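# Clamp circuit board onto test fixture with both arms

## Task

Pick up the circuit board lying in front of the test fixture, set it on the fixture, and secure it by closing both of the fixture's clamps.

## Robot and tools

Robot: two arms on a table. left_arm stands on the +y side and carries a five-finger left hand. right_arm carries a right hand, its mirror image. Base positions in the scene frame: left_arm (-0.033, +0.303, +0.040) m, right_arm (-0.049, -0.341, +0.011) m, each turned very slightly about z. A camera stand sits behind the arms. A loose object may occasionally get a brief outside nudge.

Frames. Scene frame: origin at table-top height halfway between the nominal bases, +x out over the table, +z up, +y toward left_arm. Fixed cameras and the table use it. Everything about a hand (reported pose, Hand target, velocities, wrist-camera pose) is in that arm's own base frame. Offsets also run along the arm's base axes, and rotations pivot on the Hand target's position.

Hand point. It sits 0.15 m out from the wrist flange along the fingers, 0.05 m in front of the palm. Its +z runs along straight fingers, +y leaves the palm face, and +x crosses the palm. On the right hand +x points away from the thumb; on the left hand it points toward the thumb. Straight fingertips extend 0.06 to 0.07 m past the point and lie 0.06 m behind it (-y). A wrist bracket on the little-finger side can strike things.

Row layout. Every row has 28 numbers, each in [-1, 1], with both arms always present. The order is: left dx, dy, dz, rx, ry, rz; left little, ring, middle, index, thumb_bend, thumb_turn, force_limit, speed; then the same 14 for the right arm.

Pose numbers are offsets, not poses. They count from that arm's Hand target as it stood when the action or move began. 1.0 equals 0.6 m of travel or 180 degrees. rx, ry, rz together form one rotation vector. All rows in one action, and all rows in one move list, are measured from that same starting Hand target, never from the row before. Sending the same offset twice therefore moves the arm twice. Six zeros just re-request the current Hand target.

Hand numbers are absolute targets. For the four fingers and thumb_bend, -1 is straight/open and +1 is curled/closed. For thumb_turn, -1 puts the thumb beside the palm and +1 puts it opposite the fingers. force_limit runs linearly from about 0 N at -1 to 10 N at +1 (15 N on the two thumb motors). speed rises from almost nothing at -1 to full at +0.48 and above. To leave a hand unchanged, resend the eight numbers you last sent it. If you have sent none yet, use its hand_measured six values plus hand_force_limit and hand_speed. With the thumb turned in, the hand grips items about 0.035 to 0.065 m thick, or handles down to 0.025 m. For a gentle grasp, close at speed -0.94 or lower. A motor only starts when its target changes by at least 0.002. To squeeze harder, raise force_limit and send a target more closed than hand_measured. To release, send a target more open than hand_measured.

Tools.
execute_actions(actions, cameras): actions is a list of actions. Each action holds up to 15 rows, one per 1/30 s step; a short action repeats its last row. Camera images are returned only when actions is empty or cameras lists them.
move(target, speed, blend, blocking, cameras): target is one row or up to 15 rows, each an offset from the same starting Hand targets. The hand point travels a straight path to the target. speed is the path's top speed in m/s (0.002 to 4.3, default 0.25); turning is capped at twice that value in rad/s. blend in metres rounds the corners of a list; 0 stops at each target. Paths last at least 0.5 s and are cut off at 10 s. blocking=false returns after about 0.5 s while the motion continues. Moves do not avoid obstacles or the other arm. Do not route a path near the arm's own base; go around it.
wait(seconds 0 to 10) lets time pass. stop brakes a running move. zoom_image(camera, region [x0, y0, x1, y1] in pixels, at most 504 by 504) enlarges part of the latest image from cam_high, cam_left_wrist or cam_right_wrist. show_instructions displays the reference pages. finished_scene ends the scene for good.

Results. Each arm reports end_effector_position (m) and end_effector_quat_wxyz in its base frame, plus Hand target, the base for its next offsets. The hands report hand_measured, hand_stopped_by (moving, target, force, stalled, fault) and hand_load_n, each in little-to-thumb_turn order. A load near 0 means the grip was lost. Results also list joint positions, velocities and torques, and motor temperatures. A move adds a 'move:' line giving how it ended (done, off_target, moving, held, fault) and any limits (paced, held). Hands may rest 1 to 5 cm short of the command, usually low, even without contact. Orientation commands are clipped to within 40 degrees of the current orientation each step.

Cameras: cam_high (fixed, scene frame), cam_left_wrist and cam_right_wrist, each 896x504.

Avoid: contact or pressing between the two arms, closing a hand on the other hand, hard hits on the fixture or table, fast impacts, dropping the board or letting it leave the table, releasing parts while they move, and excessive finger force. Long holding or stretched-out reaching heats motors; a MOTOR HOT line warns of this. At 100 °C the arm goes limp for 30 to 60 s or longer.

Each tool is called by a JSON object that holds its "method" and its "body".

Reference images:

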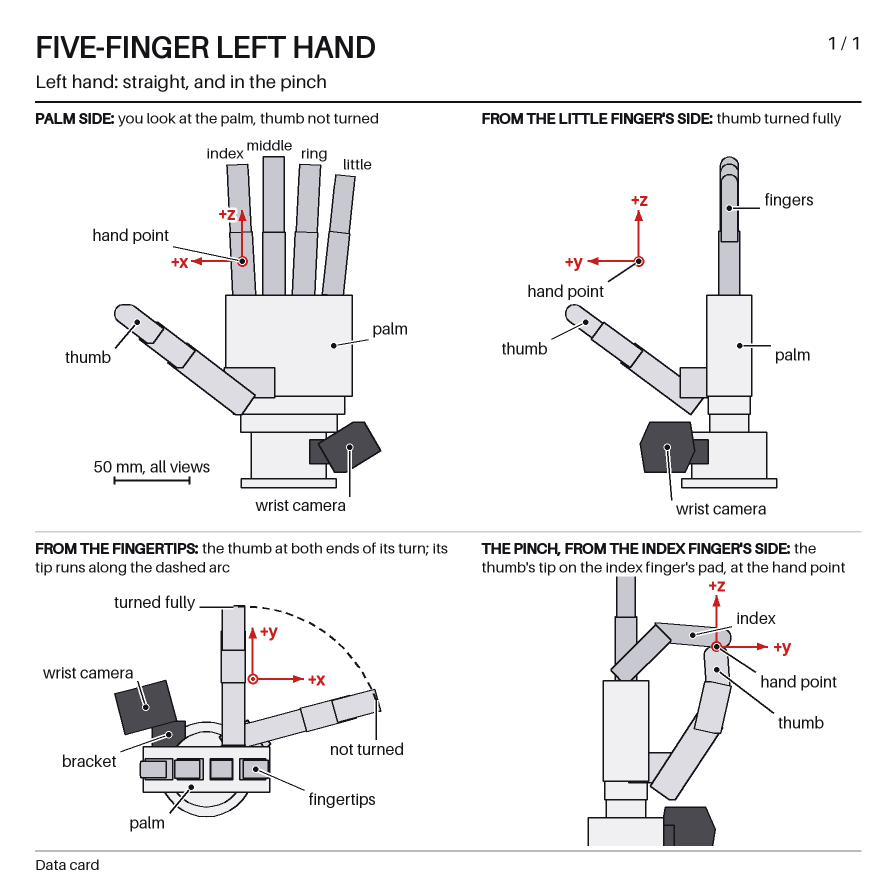

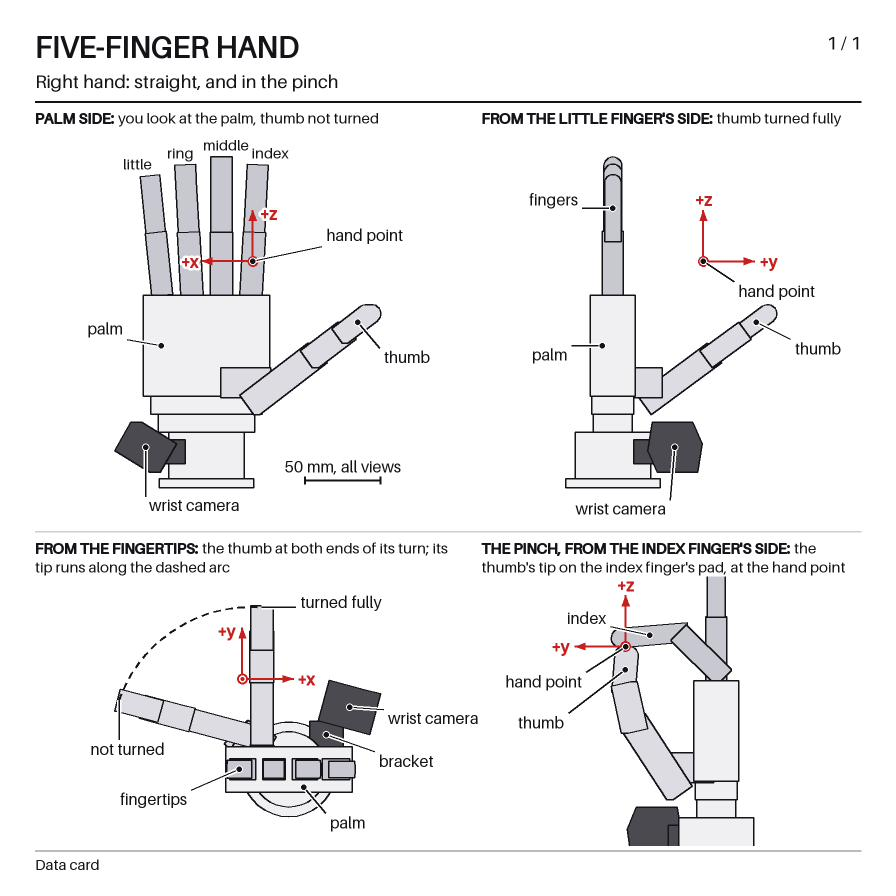

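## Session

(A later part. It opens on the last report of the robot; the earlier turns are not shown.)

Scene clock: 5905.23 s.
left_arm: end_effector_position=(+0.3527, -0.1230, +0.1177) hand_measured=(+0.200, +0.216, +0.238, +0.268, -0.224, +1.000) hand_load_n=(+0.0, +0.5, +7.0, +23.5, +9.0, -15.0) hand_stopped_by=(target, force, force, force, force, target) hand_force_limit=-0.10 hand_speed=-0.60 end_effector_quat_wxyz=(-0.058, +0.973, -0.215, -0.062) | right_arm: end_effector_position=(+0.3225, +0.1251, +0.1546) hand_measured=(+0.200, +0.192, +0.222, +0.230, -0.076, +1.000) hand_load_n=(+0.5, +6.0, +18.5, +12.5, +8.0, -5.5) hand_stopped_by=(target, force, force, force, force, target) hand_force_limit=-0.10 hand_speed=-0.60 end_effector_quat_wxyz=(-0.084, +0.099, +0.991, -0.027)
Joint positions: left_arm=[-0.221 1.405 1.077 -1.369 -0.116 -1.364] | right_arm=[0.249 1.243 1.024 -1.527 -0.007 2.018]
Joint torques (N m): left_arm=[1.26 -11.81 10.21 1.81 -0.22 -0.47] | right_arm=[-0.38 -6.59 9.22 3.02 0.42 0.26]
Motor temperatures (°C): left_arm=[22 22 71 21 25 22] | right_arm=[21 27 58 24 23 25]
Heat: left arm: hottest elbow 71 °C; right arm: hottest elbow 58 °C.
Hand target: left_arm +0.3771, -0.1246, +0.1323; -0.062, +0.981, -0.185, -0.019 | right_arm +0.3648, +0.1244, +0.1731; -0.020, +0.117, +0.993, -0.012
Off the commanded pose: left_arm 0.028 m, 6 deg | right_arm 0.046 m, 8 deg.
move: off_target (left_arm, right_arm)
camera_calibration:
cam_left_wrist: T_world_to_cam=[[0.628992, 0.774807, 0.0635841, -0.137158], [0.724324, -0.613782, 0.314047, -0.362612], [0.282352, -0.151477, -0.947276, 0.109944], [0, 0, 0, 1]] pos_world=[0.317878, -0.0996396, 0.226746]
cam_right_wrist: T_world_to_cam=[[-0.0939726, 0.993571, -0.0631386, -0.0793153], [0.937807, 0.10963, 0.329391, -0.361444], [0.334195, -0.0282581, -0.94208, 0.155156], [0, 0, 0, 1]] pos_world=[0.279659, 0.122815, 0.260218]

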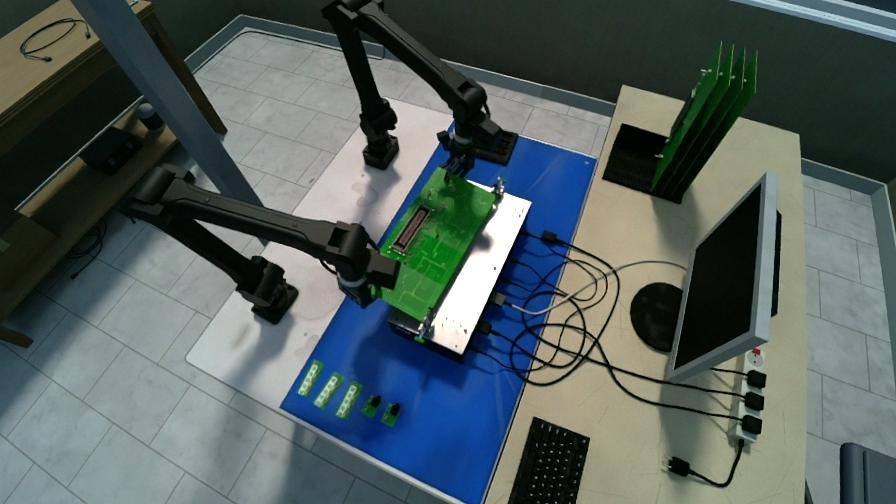

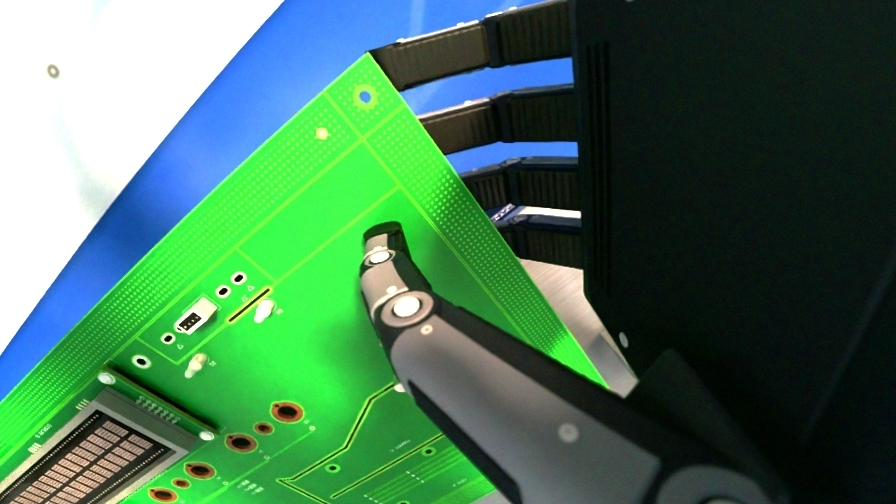

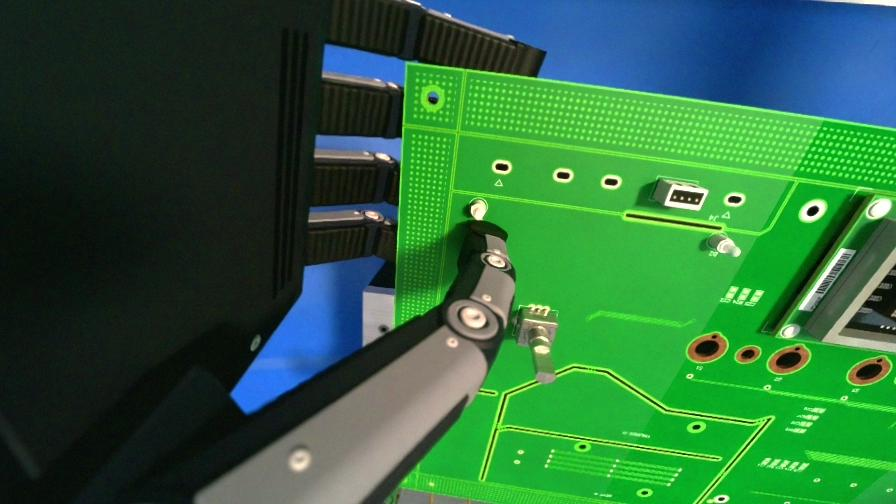

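{"method": "move", "body": {"target": [[-0.0827,0,0,0,0,0,0.2,0.62,0.62,0.62,0.35,1,-0.1,-0.6,-0.0863,0,0,0,0,0,0.2,0.6,0.6,0.6,0.35,1,-0.1,-0.6],[-0.0827,0.022,0,0,0,0,0.2,0.62,0.62,0.62,0.35,1,-0.1,-0.6,-0.0863,0.0248,0,0,0,0,0.2,0.6,0.6,0.6,0.35,1,-0.1,-0.6]], "speed": 0.07, "cameras": ["cam_high"]}}

{"method": "zoom_image", "body": {"camera": "cam_high", "region": [460, 150, 530, 210]}}

{"method": "zoom_image", "body": {"camera": "cam_high", "region": [390, 270, 470, 350]}}

Scene clock: 5928.30 s.
left_arm: end_effector_position=(+0.3210, -0.1159, +0.1227) hand_measured=(+0.200, +0.216, +0.238, +0.268, -0.224, +1.000) hand_load_n=(+0.0, +5.5, +9.5, +19.5, +9.5, -13.5) hand_stopped_by=(target, force, force, force, force, target) hand_force_limit=-0.10 hand_speed=-0.60 end_effector_quat_wxyz=(-0.059, +0.978, -0.197, -0.037) | right_arm: end_effector_position=(+0.3057, +0.1338, +0.1642) hand_measured=(+0.200, +0.192, +0.222, +0.230, -0.076, +1.000) hand_load_n=(+0.0, +0.5, +19.0, +19.5, +7.0, -4.5) hand_stopped_by=(target, force, force, force, force, target) hand_force_limit=-0.10 hand_speed=-0.60 end_effector_quat_wxyz=(-0.037, +0.097, +0.994, -0.017)
Joint positions: left_arm=[-0.223 1.272 0.967 -1.343 -0.117 -1.4] | right_arm=[0.3 1.129 0.956 -1.478 0.002 2.066]
Joint torques (N m): left_arm=[1.9 -10.05 9.01 0.42 -0.29 -0.1] | right_arm=[1.85 -5.25 7.21 0.83 -0.54 0.32]
Motor temperatures (°C): left_arm=[22 22 67 21 24 23] | right_arm=[21 27 56 24 23 24]
Heat: left arm: hottest elbow 67 °C; right arm: hottest elbow 56 °C.
Hand target: left_arm +0.3275, -0.1114, +0.1323; -0.062, +0.981, -0.185, -0.019 | right_arm +0.3131, +0.1393, +0.1732; -0.020, +0.117, +0.993, -0.012
Off the commanded pose: left_arm 0.012 m, 3 deg | right_arm 0.013 m, 3 deg.
joint sent to its limit (right arm) — joint 6 (wrist roll), upper limit. The joint targets still meet the commanded pose.
move: off_target (left_arm, right_arm)
Images, in order (width x height): cam_high 896x504.

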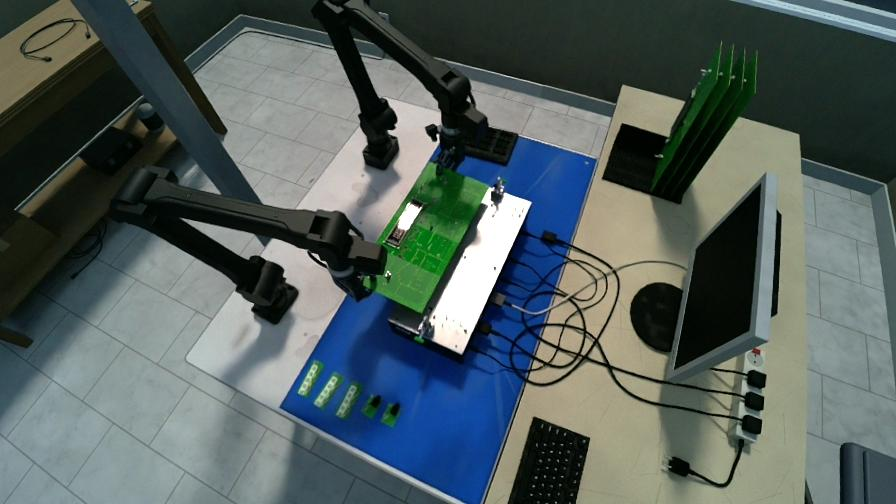

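Scaled by 7.200.

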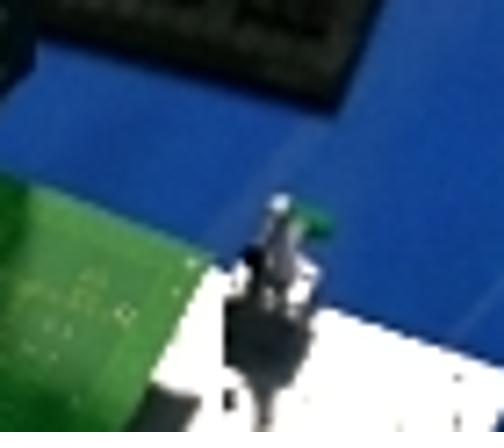

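Scaled by 6.300.

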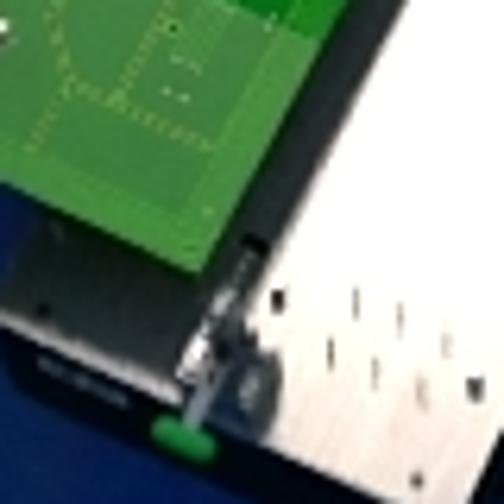

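{"method": "move", "body": {"target": [0.087,-0.003,0.0095,0,0,0,0.2,0.62,0.62,0.62,0.35,1,-0.1,-0.6,0.0812,-0.003,0.0213,0,0,0,0.2,0.6,0.6,0.6,0.35,1,-0.1,-0.6], "speed": 0.05, "cameras": ["cam_high"]}}

{"method": "zoom_image", "body": {"camera": "cam_high", "region": [460, 150, 530, 210]}}

{"method": "zoom_image", "body": {"camera": "cam_high", "region": [390, 270, 470, 350]}}

Scene clock: 5941.27 s.
left_arm: end_effector_position=(+0.3532, -0.1142, +0.1204) hand_measured=(+0.200, +0.216, +0.238, +0.268, -0.224, +1.000) hand_load_n=(+0.0, +2.0, +7.5, +22.5, +9.0, -13.0) hand_stopped_by=(target, force, force, force, force, target) hand_force_limit=-0.10 hand_speed=-0.60 end_effector_quat_wxyz=(-0.060, +0.977, -0.200, -0.045) | right_arm: end_effector_position=(+0.3353, +0.1352, +0.1574) hand_measured=(+0.200, +0.192, +0.222, +0.230, -0.076, +1.000) hand_load_n=(+0.0, +3.0, +16.0, +18.0, +7.0, -5.0) hand_stopped_by=(target, force, force, force, force, target) hand_force_limit=-0.10 hand_speed=-0.60 end_effector_quat_wxyz=(-0.054, +0.099, +0.993, -0.025)
Joint positions: left_arm=[-0.2 1.37 1.051 -1.343 -0.12 -1.372] | right_arm=[0.279 1.241 1.029 -1.478 0.006 2.05]
Joint torques (N m): left_arm=[2.02 -9.05 13.23 0.28 -0.22 -0.13] | right_arm=[0.38 -6.59 10.88 0.4 -0.19 0.32]
Motor temperatures (°C): left_arm=[22 23 66 21 24 23] | right_arm=[21 27 56 24 23 24]
Heat: left arm: hottest elbow 66 °C; right arm: hottest elbow 56 °C.
Hand target: left_arm +0.3798, -0.1132, +0.1380; -0.062, +0.981, -0.185, -0.019 | right_arm +0.3618, +0.1375, +0.1859; -0.020, +0.117, +0.993, -0.012
Off the commanded pose: left_arm 0.032 m, 4 deg | right_arm 0.039 m, 5 deg.
move: off_target (left_arm, right_arm)
Images, in order (width x height): cam_high 896x504.

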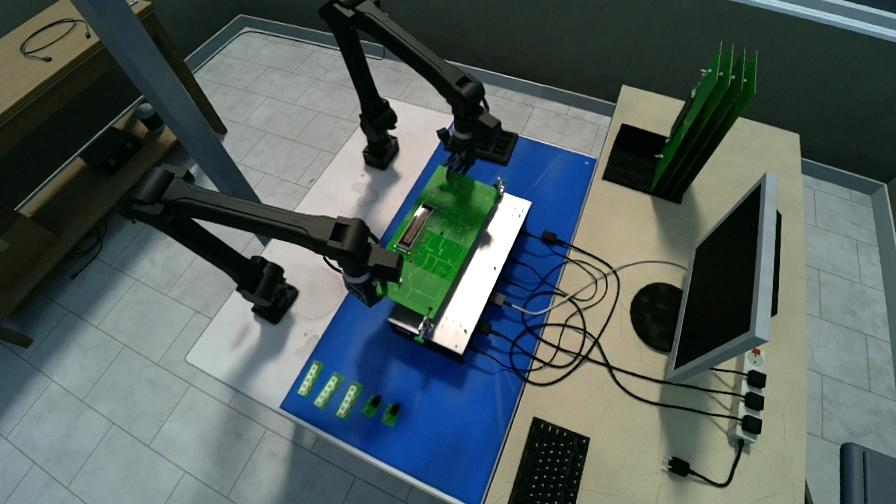

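Scaled by 7.200.

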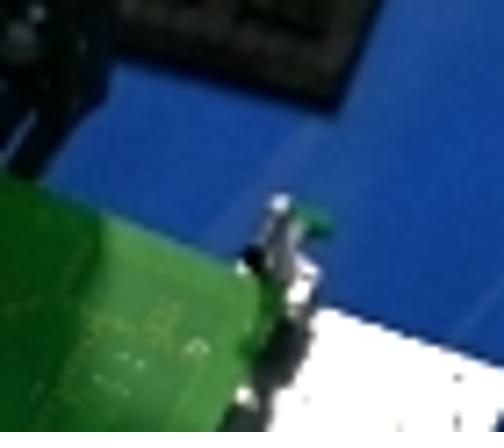

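Scaled by 6.300.

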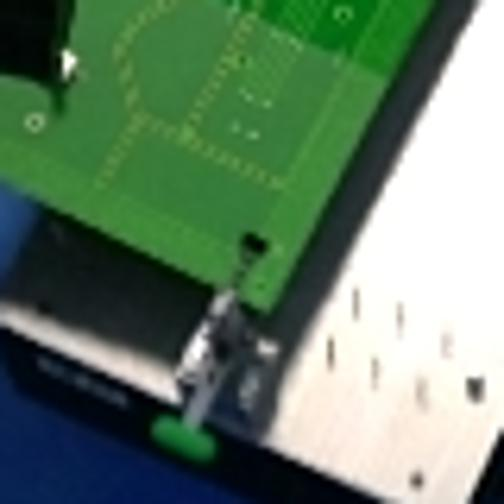

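{"method": "move", "body": {"target": [[0.098,-0.002,-0.006,0,0,0,0.2,0.62,0.62,0.62,0.35,1,-0.1,-0.6,0.0917,-0.002,-0.006,0,0,0,0.2,0.6,0.6,0.6,0.35,1,-0.1,-0.6],[0.075,-0.002,-0.02,0,0,0,0.2,0.62,0.62,0.62,0.35,1,-0.1,-0.6,0.075,-0.002,-0.025,0,0,0,0.2,0.6,0.6,0.6,0.35,1,-0.1,-0.6]], "speed": 0.05, "cameras": ["all"]}}

{"method": "zoom_image", "body": {"camera": "cam_high", "region": [460, 150, 540, 220]}}

{"method": "zoom_image", "body": {"camera": "cam_high", "region": [390, 270, 490, 360]}}

Scene clock: 5952.63 s.
left_arm: end_effector_position=(+0.4156, -0.1164, +0.1164) hand_measured=(+0.200, +0.216, +0.238, +0.268, -0.224, +1.000) hand_load_n=(+0.0, +2.0, +8.0, +22.0, +9.0, -13.5) hand_stopped_by=(target, force, force, force, force, target) hand_force_limit=-0.10 hand_speed=-0.60 end_effector_quat_wxyz=(-0.061, +0.977, -0.202, -0.038) | right_arm: end_effector_position=(+0.3955, +0.1350, +0.1540) hand_measured=(+0.200, +0.192, +0.222, +0.230, -0.076, +1.000) hand_load_n=(+0.0, +3.0, +17.0, +17.5, +7.0, -5.0) hand_stopped_by=(target, force, force, force, force, target) hand_force_limit=-0.10 hand_speed=-0.60 end_effector_quat_wxyz=(-0.045, +0.102, +0.993, -0.022)
Joint positions: left_arm=[-0.177 1.52 1.2 -1.322 -0.124 -1.343] | right_arm=[0.237 1.384 1.15 -1.437 0.012 2.013]
Joint torques (N m): left_arm=[1.44 -13.22 9.07 0.69 -0.08 -0.24] | right_arm=[1.14 -10.29 7.46 0.83 -0.35 0.34]
Motor temperatures (°C): left_arm=[22 23 68 21 24 22] | right_arm=[21 27 59 24 23 24]
Heat: left arm: hottest elbow 68 °C; right arm: hottest elbow 59 °C.
Hand target: left_arm +0.4247, -0.1145, +0.1259; -0.062, +0.981, -0.185, -0.019 | right_arm +0.4068, +0.1363, +0.1709; -0.020, +0.117, +0.993, -0.012
Off the commanded pose: left_arm 0.013 m, 3 deg | right_arm 0.020 m, 4 deg.
move: off_target (left_arm, right_arm)
camera_calibration:
cam_left_wrist: T_world_to_cam=[[0.606904, 0.789431, 0.0920122, -0.174138], [0.721102, -0.595622, 0.353901, -0.404875], [0.334185, -0.148434, -0.930746, 0.0688721], [0, 0, 0, 1]] pos_world=[0.374625, -0.0934593, 0.223411]
cam_right_wrist: T_world_to_cam=[[-0.0845798, 0.99398, -0.0696405, -0.08514], [0.910026, 0.105524, 0.400895, -0.430261], [0.40583, -0.0294671, -0.913473, 0.0977895], [0, 0, 0, 1]] pos_world=[0.344662, 0.132912, 0.255888]

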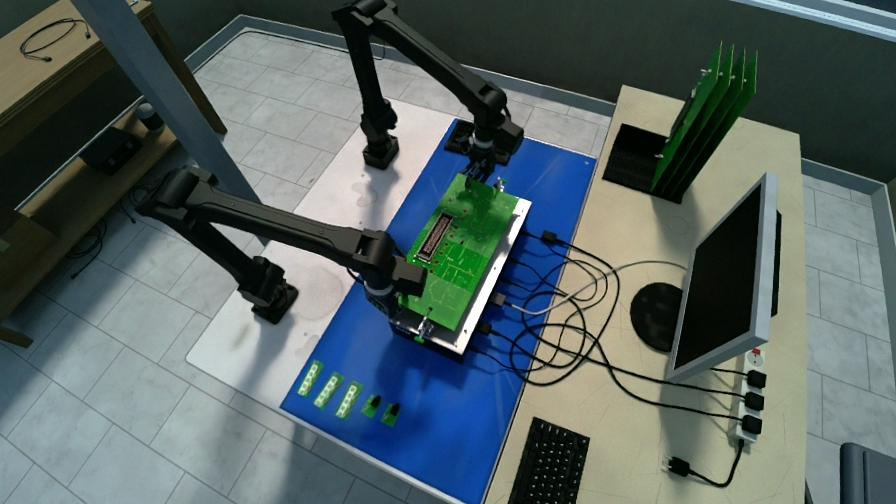

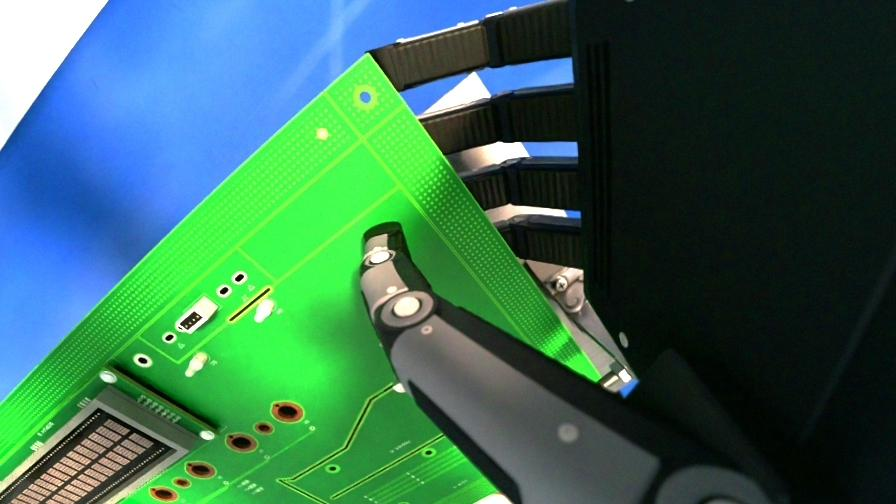

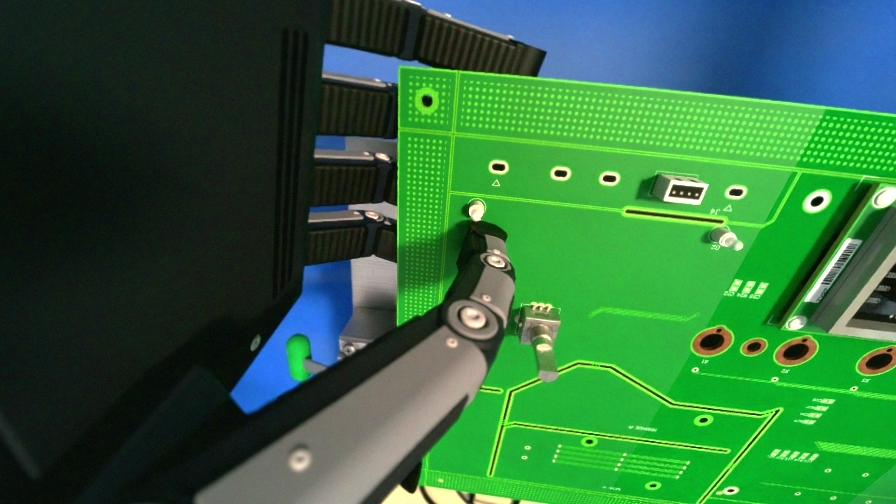

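Scaled by 6.300.

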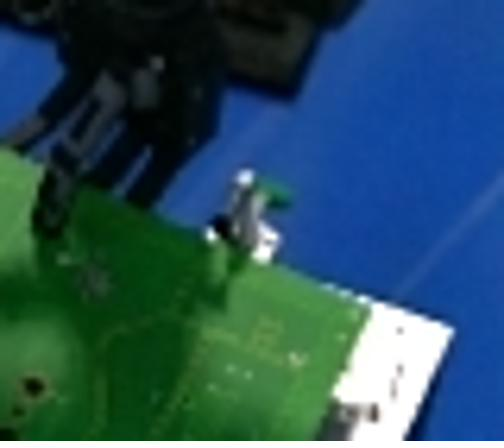

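Scaled by 5.040.

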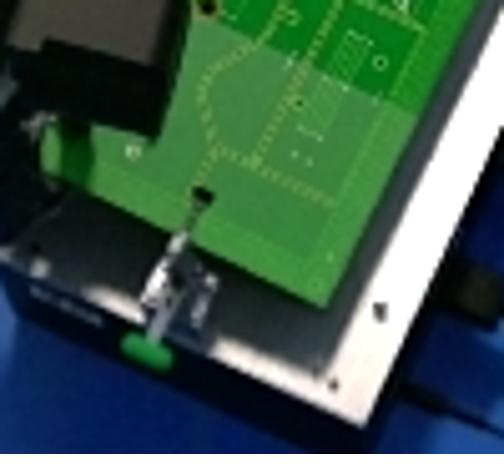

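{"method": "move", "body": {"target": [[0.076,0.0117,0.0142,0,0,0,0.2,0.62,0.62,0.62,0.35,1,-0.1,-0.6,0.0675,0.0173,0.019,0,0,0,0.2,0.6,0.6,0.6,0.35,1,-0.1,-0.6],[0.055,0.0117,0.0,0,0,0,0.2,0.62,0.62,0.62,0.35,1,-0.1,-0.6,0.05,0.0173,0.0,0,0,0,0.2,0.6,0.6,0.6,0.35,1,-0.1,-0.6]], "speed": 0.05, "cameras": ["all"]}}

{"method": "zoom_image", "body": {"camera": "cam_high", "region": [460, 150, 540, 220]}}

{"method": "zoom_image", "body": {"camera": "cam_high", "region": [390, 270, 490, 360]}}

{"method": "zoom_image", "body": {"camera": "cam_right_wrist", "region": [380, 60, 480, 140]}}

Scene clock: 5970.93 s.
left_arm: end_effector_position=(+0.4434, -0.1103, +0.1174) hand_measured=(+0.200, +0.216, +0.238, +0.268, -0.224, +1.000) hand_load_n=(+0.0, +1.0, +7.0, +22.5, +9.0, -13.0) hand_stopped_by=(target, force, force, force, force, target) hand_force_limit=-0.10 hand_speed=-0.60 end_effector_quat_wxyz=(-0.060, +0.977, -0.201, -0.043) | right_arm: end_effector_position=(+0.4232, +0.1406, +0.1534) hand_measured=(+0.200, +0.192, +0.222, +0.230, -0.076, +1.000) hand_load_n=(+0.0, +4.0, +15.0, +18.5, +6.5, -5.0) hand_stopped_by=(target, force, force, force, force, target) hand_force_limit=-0.10 hand_speed=-0.60 end_effector_quat_wxyz=(-0.049, +0.101, +0.993, -0.025)
Joint positions: left_arm=[-0.152 1.592 1.285 -1.344 -0.124 -1.322] | right_arm=[0.235 1.464 1.232 -1.448 0.015 2.01]
Joint torques (N m): left_arm=[1.67 -13.92 9.54 1.22 -0.12 -0.18] | right_arm=[1.9 -11.4 7.51 1.17 -0.5 0.42]
Motor temperatures (°C): left_arm=[22 24 65 21 24 22] | right_arm=[21 27 57 24 23 24]
Heat: left arm: hottest elbow 65 °C; right arm: hottest elbow 57 °C.
Hand target: left_arm +0.4577, -0.1075, +0.1261; -0.062, +0.981, -0.185, -0.019 | right_arm +0.4368, +0.1467, +0.1710; -0.020, +0.117, +0.993, -0.012
Off the commanded pose: left_arm 0.017 m, 3 deg | right_arm 0.023 m, 4 deg.
move: off_target (left_arm, right_arm)
camera_calibration:
cam_left_wrist: T_world_to_cam=[[0.605221, 0.791438, 0.0856337, -0.194194], [0.726578, -0.593145, 0.34679, -0.422964], [0.325256, -0.147665, -0.934026, 0.065855], [0, 0, 0, 1]] pos_world=[0.403427, -0.0874619, 0.224819]
cam_right_wrist: T_world_to_cam=[[-0.0869833, 0.993505, -0.0733626, -0.0867739], [0.913278, 0.108942, 0.392498, -0.456409], [0.397941, -0.0328597, -0.916822, 0.0905388], [0, 0, 0, 1]] pos_world=[0.373251, 0.138908, 0.255782]

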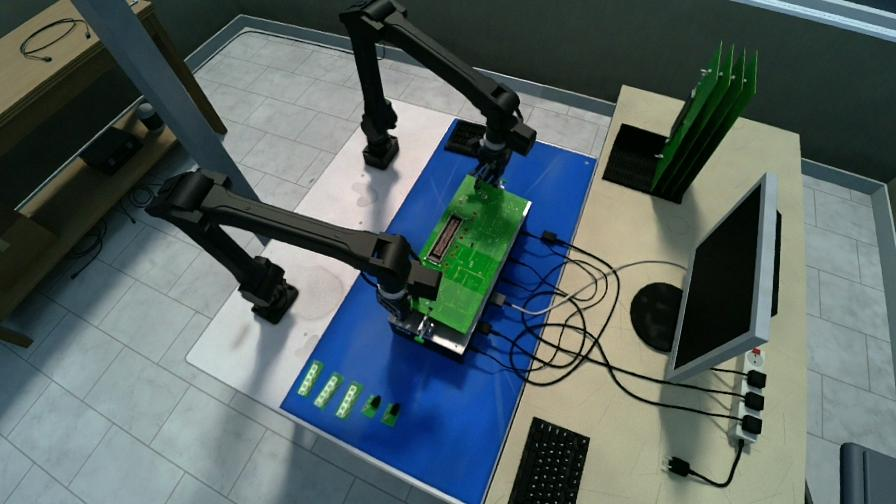

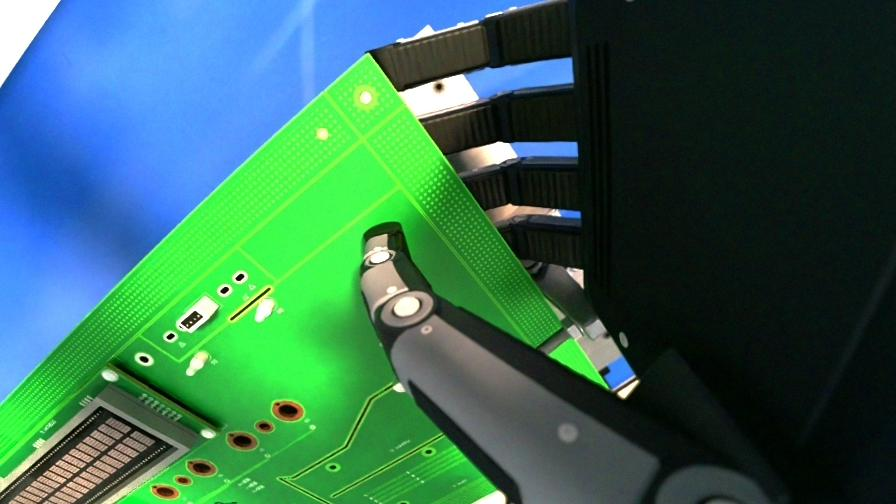

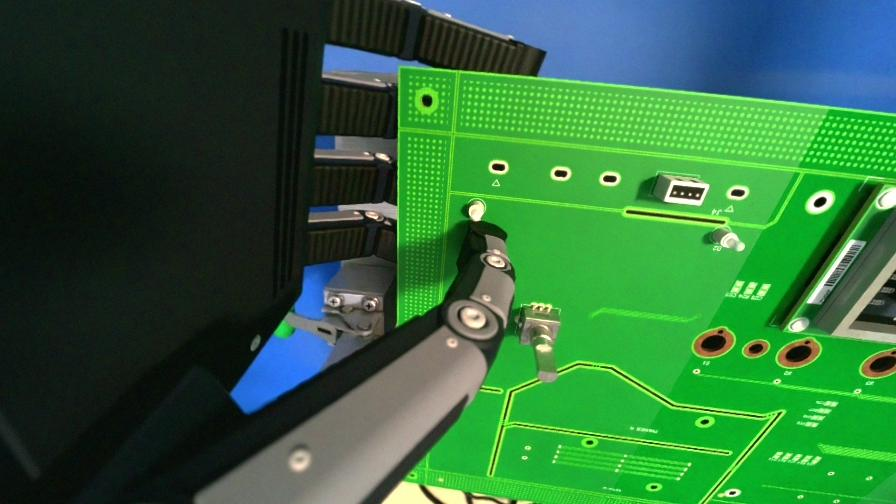

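Scaled by 6.300.

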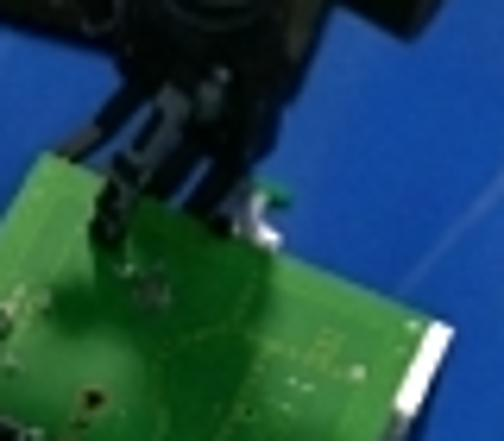

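Scaled by 5.040.

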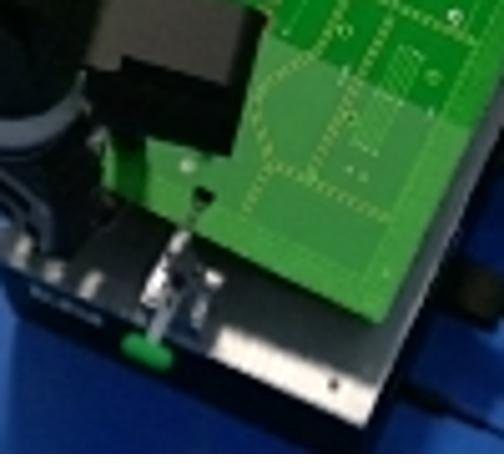

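Scaled by 5.040.

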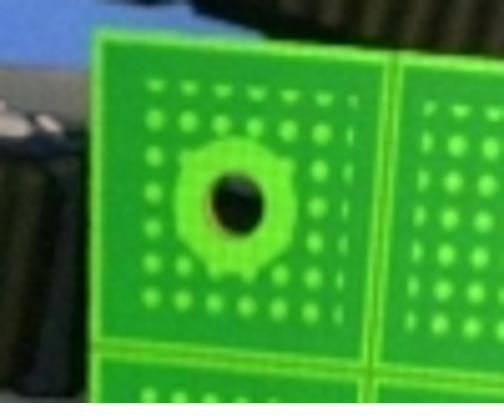

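{"method": "move", "body": {"target": [[0.0307,0.0125,0.0167,0,0,0,0.2,0.62,0.62,0.62,0.35,1,-0.1,-0.6,0.0353,0.0123,0.018,0,0,0,0.2,0.6,0.6,0.6,0.35,1,-0.1,-0.6],[0.005,0.0125,0.0,0,0,0,0.2,0.62,0.62,0.62,0.35,1,-0.1,-0.6,0.012,0.0123,0.0,0,0,0,0.2,0.6,0.6,0.6,0.35,1,-0.1,-0.6]], "speed": 0.05, "cameras": ["all"]}}

{"method": "zoom_image", "body": {"camera": "cam_high", "region": [500, 190, 540, 230]}}

{"method": "zoom_image", "body": {"camera": "cam_high", "region": [390, 280, 490, 360]}}

{"method": "zoom_image", "body": {"camera": "cam_right_wrist", "region": [300, 60, 480, 360]}}

Scene clock: 5988.60 s.
left_arm: end_effector_position=(+0.4438, -0.1089, +0.1169) hand_measured=(+0.200, +0.216, +0.238, +0.268, -0.224, +1.000) hand_load_n=(+0.0, +0.5, +5.5, +24.0, +9.0, -11.0) hand_stopped_by=(target, force, force, force, force, target) hand_force_limit=-0.10 hand_speed=-0.60 end_effector_quat_wxyz=(-0.056, +0.977, -0.198, -0.047) | right_arm: end_effector_position=(+0.4279, +0.1405, +0.1536) hand_measured=(+0.200, +0.192, +0.222, +0.230, -0.076, +1.000) hand_load_n=(+0.0, +6.0, +13.0, +18.0, +6.0, -6.0) hand_stopped_by=(target, force, force, force, force, target) hand_force_limit=-0.10 hand_speed=-0.60 end_effector_quat_wxyz=(-0.054, +0.098, +0.993, -0.029)
Joint positions: left_arm=[-0.146 1.599 1.291 -1.353 -0.116 -1.322] | right_arm=[0.234 1.485 1.256 -1.464 0.02 2.002]
Joint torques (N m): left_arm=[2.55 -14.21 9.43 1.65 -0.43 -0.03] | right_arm=[3.14 -11.63 7.5 1.58 -0.78 0.59]
Motor temperatures (°C): left_arm=[22 24 65 21 24 22] | right_arm=[21 28 55 24 23 24]
Heat: left arm: hottest elbow 65 °C; right arm: hottest elbow 55 °C.
Hand target: left_arm +0.4607, -0.0999, +0.1258; -0.062, +0.981, -0.185, -0.019 | right_arm +0.4440, +0.1539, +0.1708; -0.020, +0.118, +0.993, -0.012
Off the commanded pose: left_arm 0.021 m, 4 deg | right_arm 0.027 m, 5 deg.
move: off_target (left_arm, right_arm)
camera_calibration:
cam_left_wrist: T_world_to_cam=[[0.600401, 0.796196, 0.074771, -0.19159], [0.734381, -0.585956, 0.342549, -0.424376], [0.316549, -0.150757, -0.93652, 0.0693423], [0, 0, 0, 1]] pos_world=[0.404735, -0.0856689, 0.224636]
cam_right_wrist: T_world_to_cam=[[-0.0955661, 0.992285, -0.0789742, -0.0815373], [0.916717, 0.118652, 0.381512, -0.461955], [0.387939, -0.0359374, -0.920984, 0.0942164], [0, 0, 0, 1]] pos_world=[0.379139, 0.139106, 0.256574]

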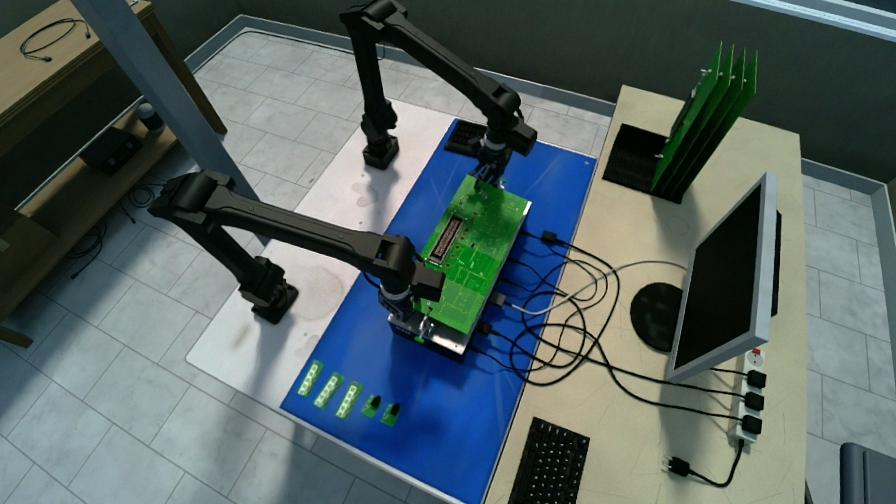

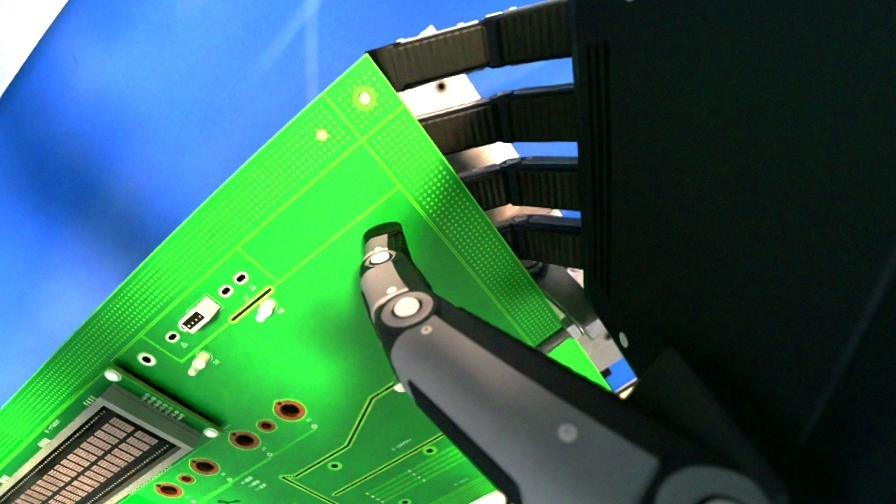

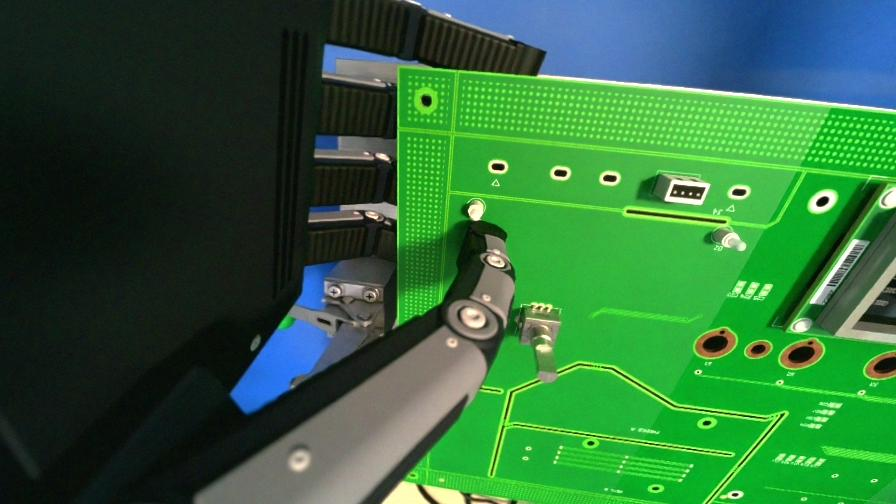

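Scaled by 12.600.

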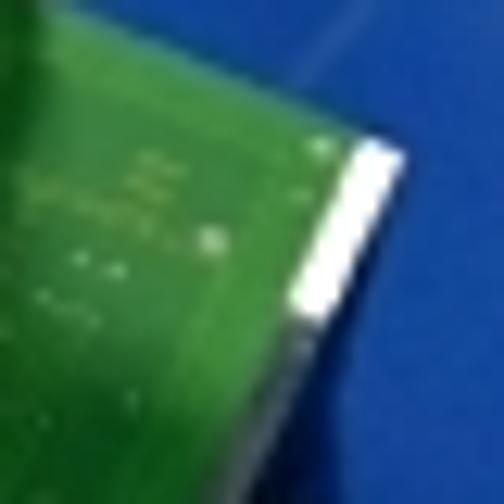

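Scaled by 5.040.

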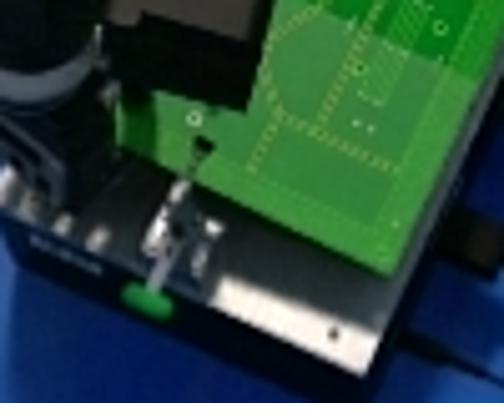

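Scaled by 1.680.

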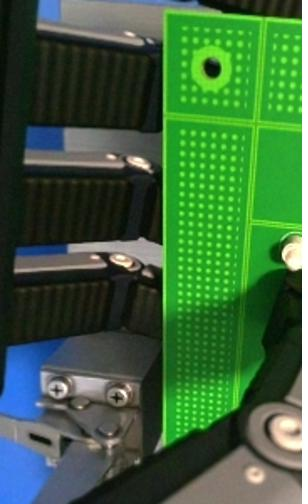

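{"method": "zoom_image", "body": {"camera": "cam_right_wrist", "region": [300, 50, 410, 150]}}

{"method": "zoom_image", "body": {"camera": "cam_right_wrist", "region": [290, 200, 410, 360]}}

{"method": "zoom_image", "body": {"camera": "cam_left_wrist", "region": [340, 0, 640, 420]}}

Scaled by 4.582.

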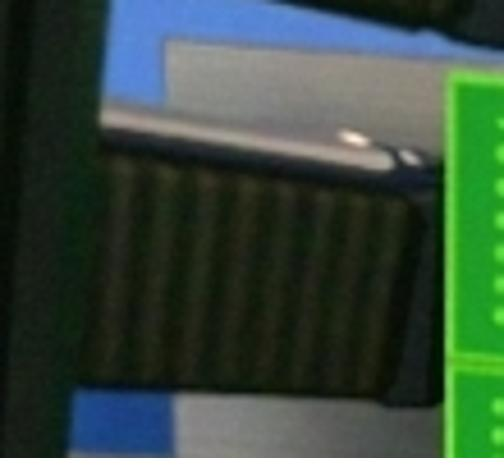

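Scaled by 3.150.

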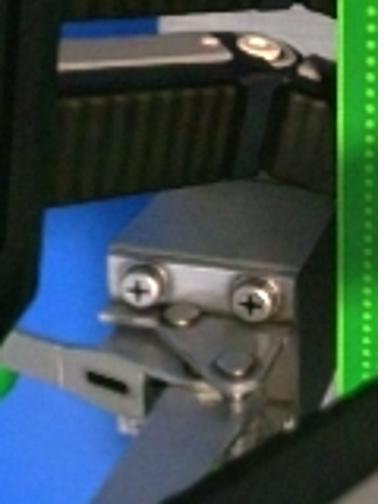

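Scaled by 1.200.

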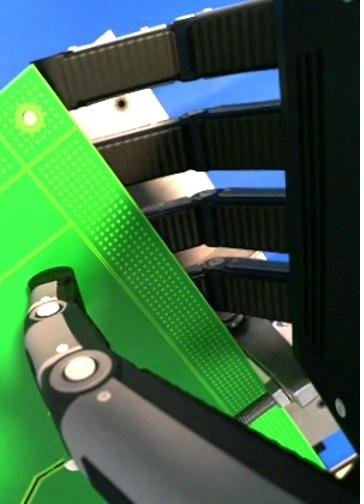

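{"method": "move", "body": {"target": [[0,-0.0285,0,0,0,0,0.2,0.62,0.62,0.62,0.35,1,-0.1,-0.6,0,-0.0357,0,0,0,0,0.2,0.6,0.6,0.6,0.35,1,-0.1,-0.6],[0,-0.0285,-0.02,0,0,0,0.2,0.62,0.62,0.62,0.35,1,-0.1,-0.6,0,-0.0357,-0.03,0,0,0,0.2,0.6,0.6,0.6,0.35,1,-0.1,-0.6]], "speed": 0.05, "cameras": ["all"]}}

{"method": "zoom_image", "body": {"camera": "cam_high", "region": [500, 190, 540, 230]}}

{"method": "zoom_image", "body": {"camera": "cam_high", "region": [410, 290, 490, 360]}}

{"method": "zoom_image", "body": {"camera": "cam_right_wrist", "region": [290, 50, 490, 360]}}

Scene clock: 6096.00 s.
left_arm: end_effector_position=(+0.4444, -0.1099, +0.1150) hand_measured=(+0.200, +0.216, +0.238, +0.268, -0.224, +1.000) hand_load_n=(+0.0, +0.5, +6.5, +21.0, +9.0, -11.5) hand_stopped_by=(target, force, force, force, force, target) hand_force_limit=-0.10 hand_speed=-0.60 end_effector_quat_wxyz=(-0.058, +0.979, -0.190, -0.045) | right_arm: end_effector_position=(+0.4341, +0.1379, +0.1441) hand_measured=(+0.200, +0.192, +0.222, +0.230, -0.076, +1.000) hand_load_n=(+0.5, +4.0, +13.0, +20.5, +6.0, -5.0) hand_stopped_by=(target, force, force, force, force, target) hand_force_limit=-0.10 hand_speed=-0.60 end_effector_quat_wxyz=(-0.039, +0.092, +0.995, -0.018)
Joint positions: left_arm=[-0.15 1.596 1.283 -1.343 -0.119 -1.343] | right_arm=[0.217 1.481 1.223 -1.398 0.01 1.973]
Joint torques (N m): left_arm=[-0.26 -12.69 9.03 2.37 -0.23 -0.17] | right_arm=[0.26 -11.34 6.26 1.11 -0.21 0.43]
Motor temperatures (°C): left_arm=[22 27 64 21 24 22] | right_arm=[21 30 52 24 24 24]
Heat: left arm: hottest elbow 64 °C; right arm: hottest elbow 52 °C.
Hand target: left_arm +0.4607, -0.1170, +0.1139; -0.062, +0.981, -0.185, -0.019 | right_arm +0.4440, +0.1327, +0.1529; -0.020, +0.117, +0.993, -0.012
Off the commanded pose: left_arm 0.018 m, 3 deg | right_arm 0.014 m, 4 deg.
move: off_target (left_arm, right_arm)
camera_calibration:
cam_left_wrist: T_world_to_cam=[[0.586508, 0.805763, 0.0821876, -0.184594], [0.741528, -0.575012, 0.345685, -0.42706], [0.325799, -0.141802, -0.934745, 0.0637876], [0, 0, 0, 1]] pos_world=[0.404161, -0.0877804, 0.222425]
cam_right_wrist: T_world_to_cam=[[-0.104211, 0.992633, -0.0618057, -0.0778729], [0.902645, 0.12049, 0.413176, -0.462407], [0.417579, -0.012731, -0.908552, 0.0651089], [0, 0, 0, 1]] pos_world=[0.382086, 0.133844, 0.245397]

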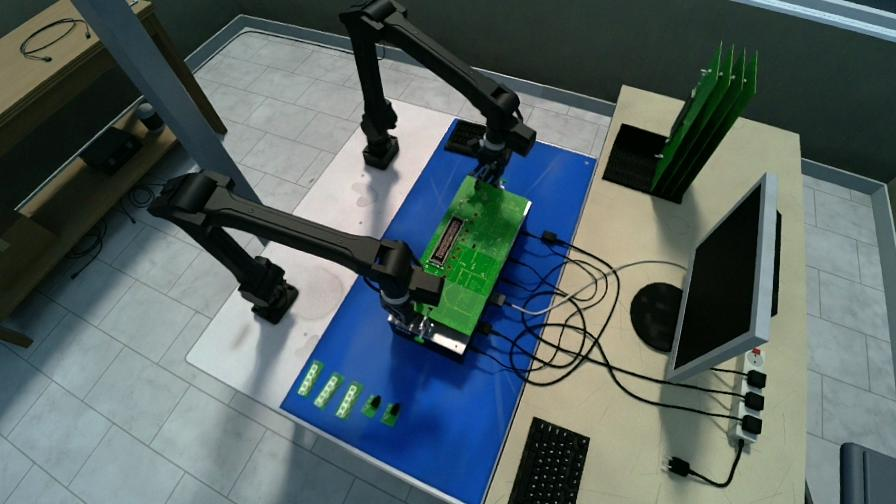

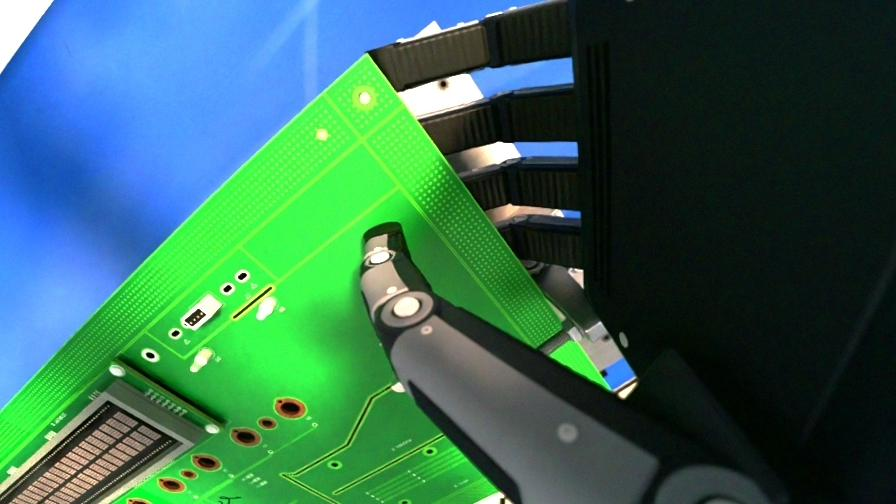

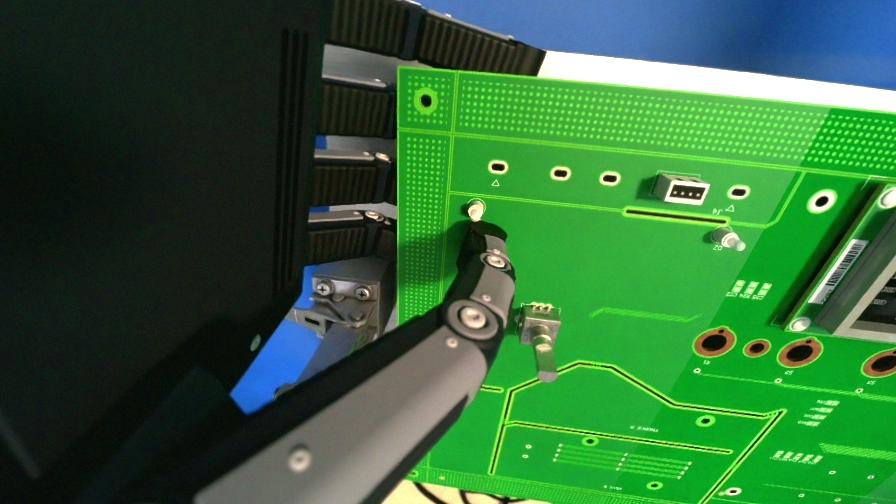

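Scaled by 12.600.

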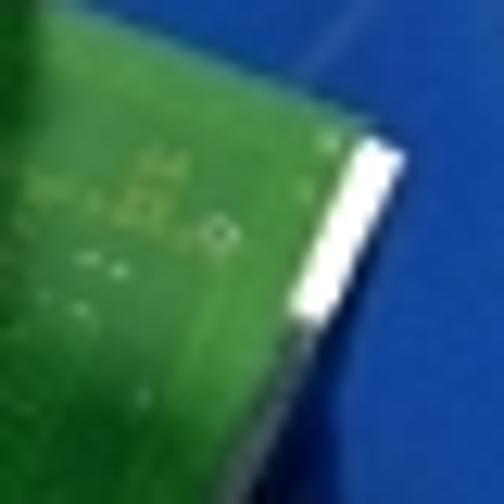

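Scaled by 6.300.

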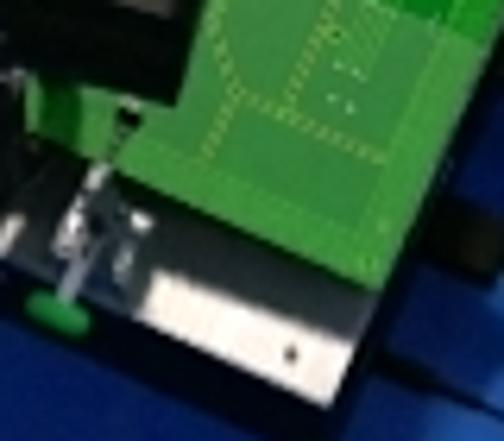

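Scaled by 1.626.

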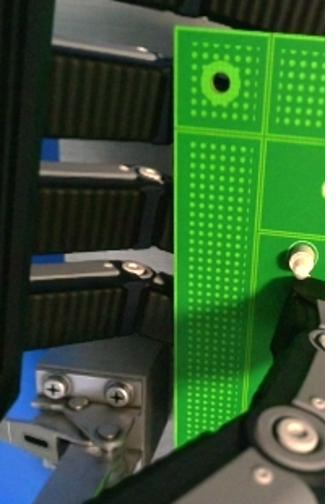

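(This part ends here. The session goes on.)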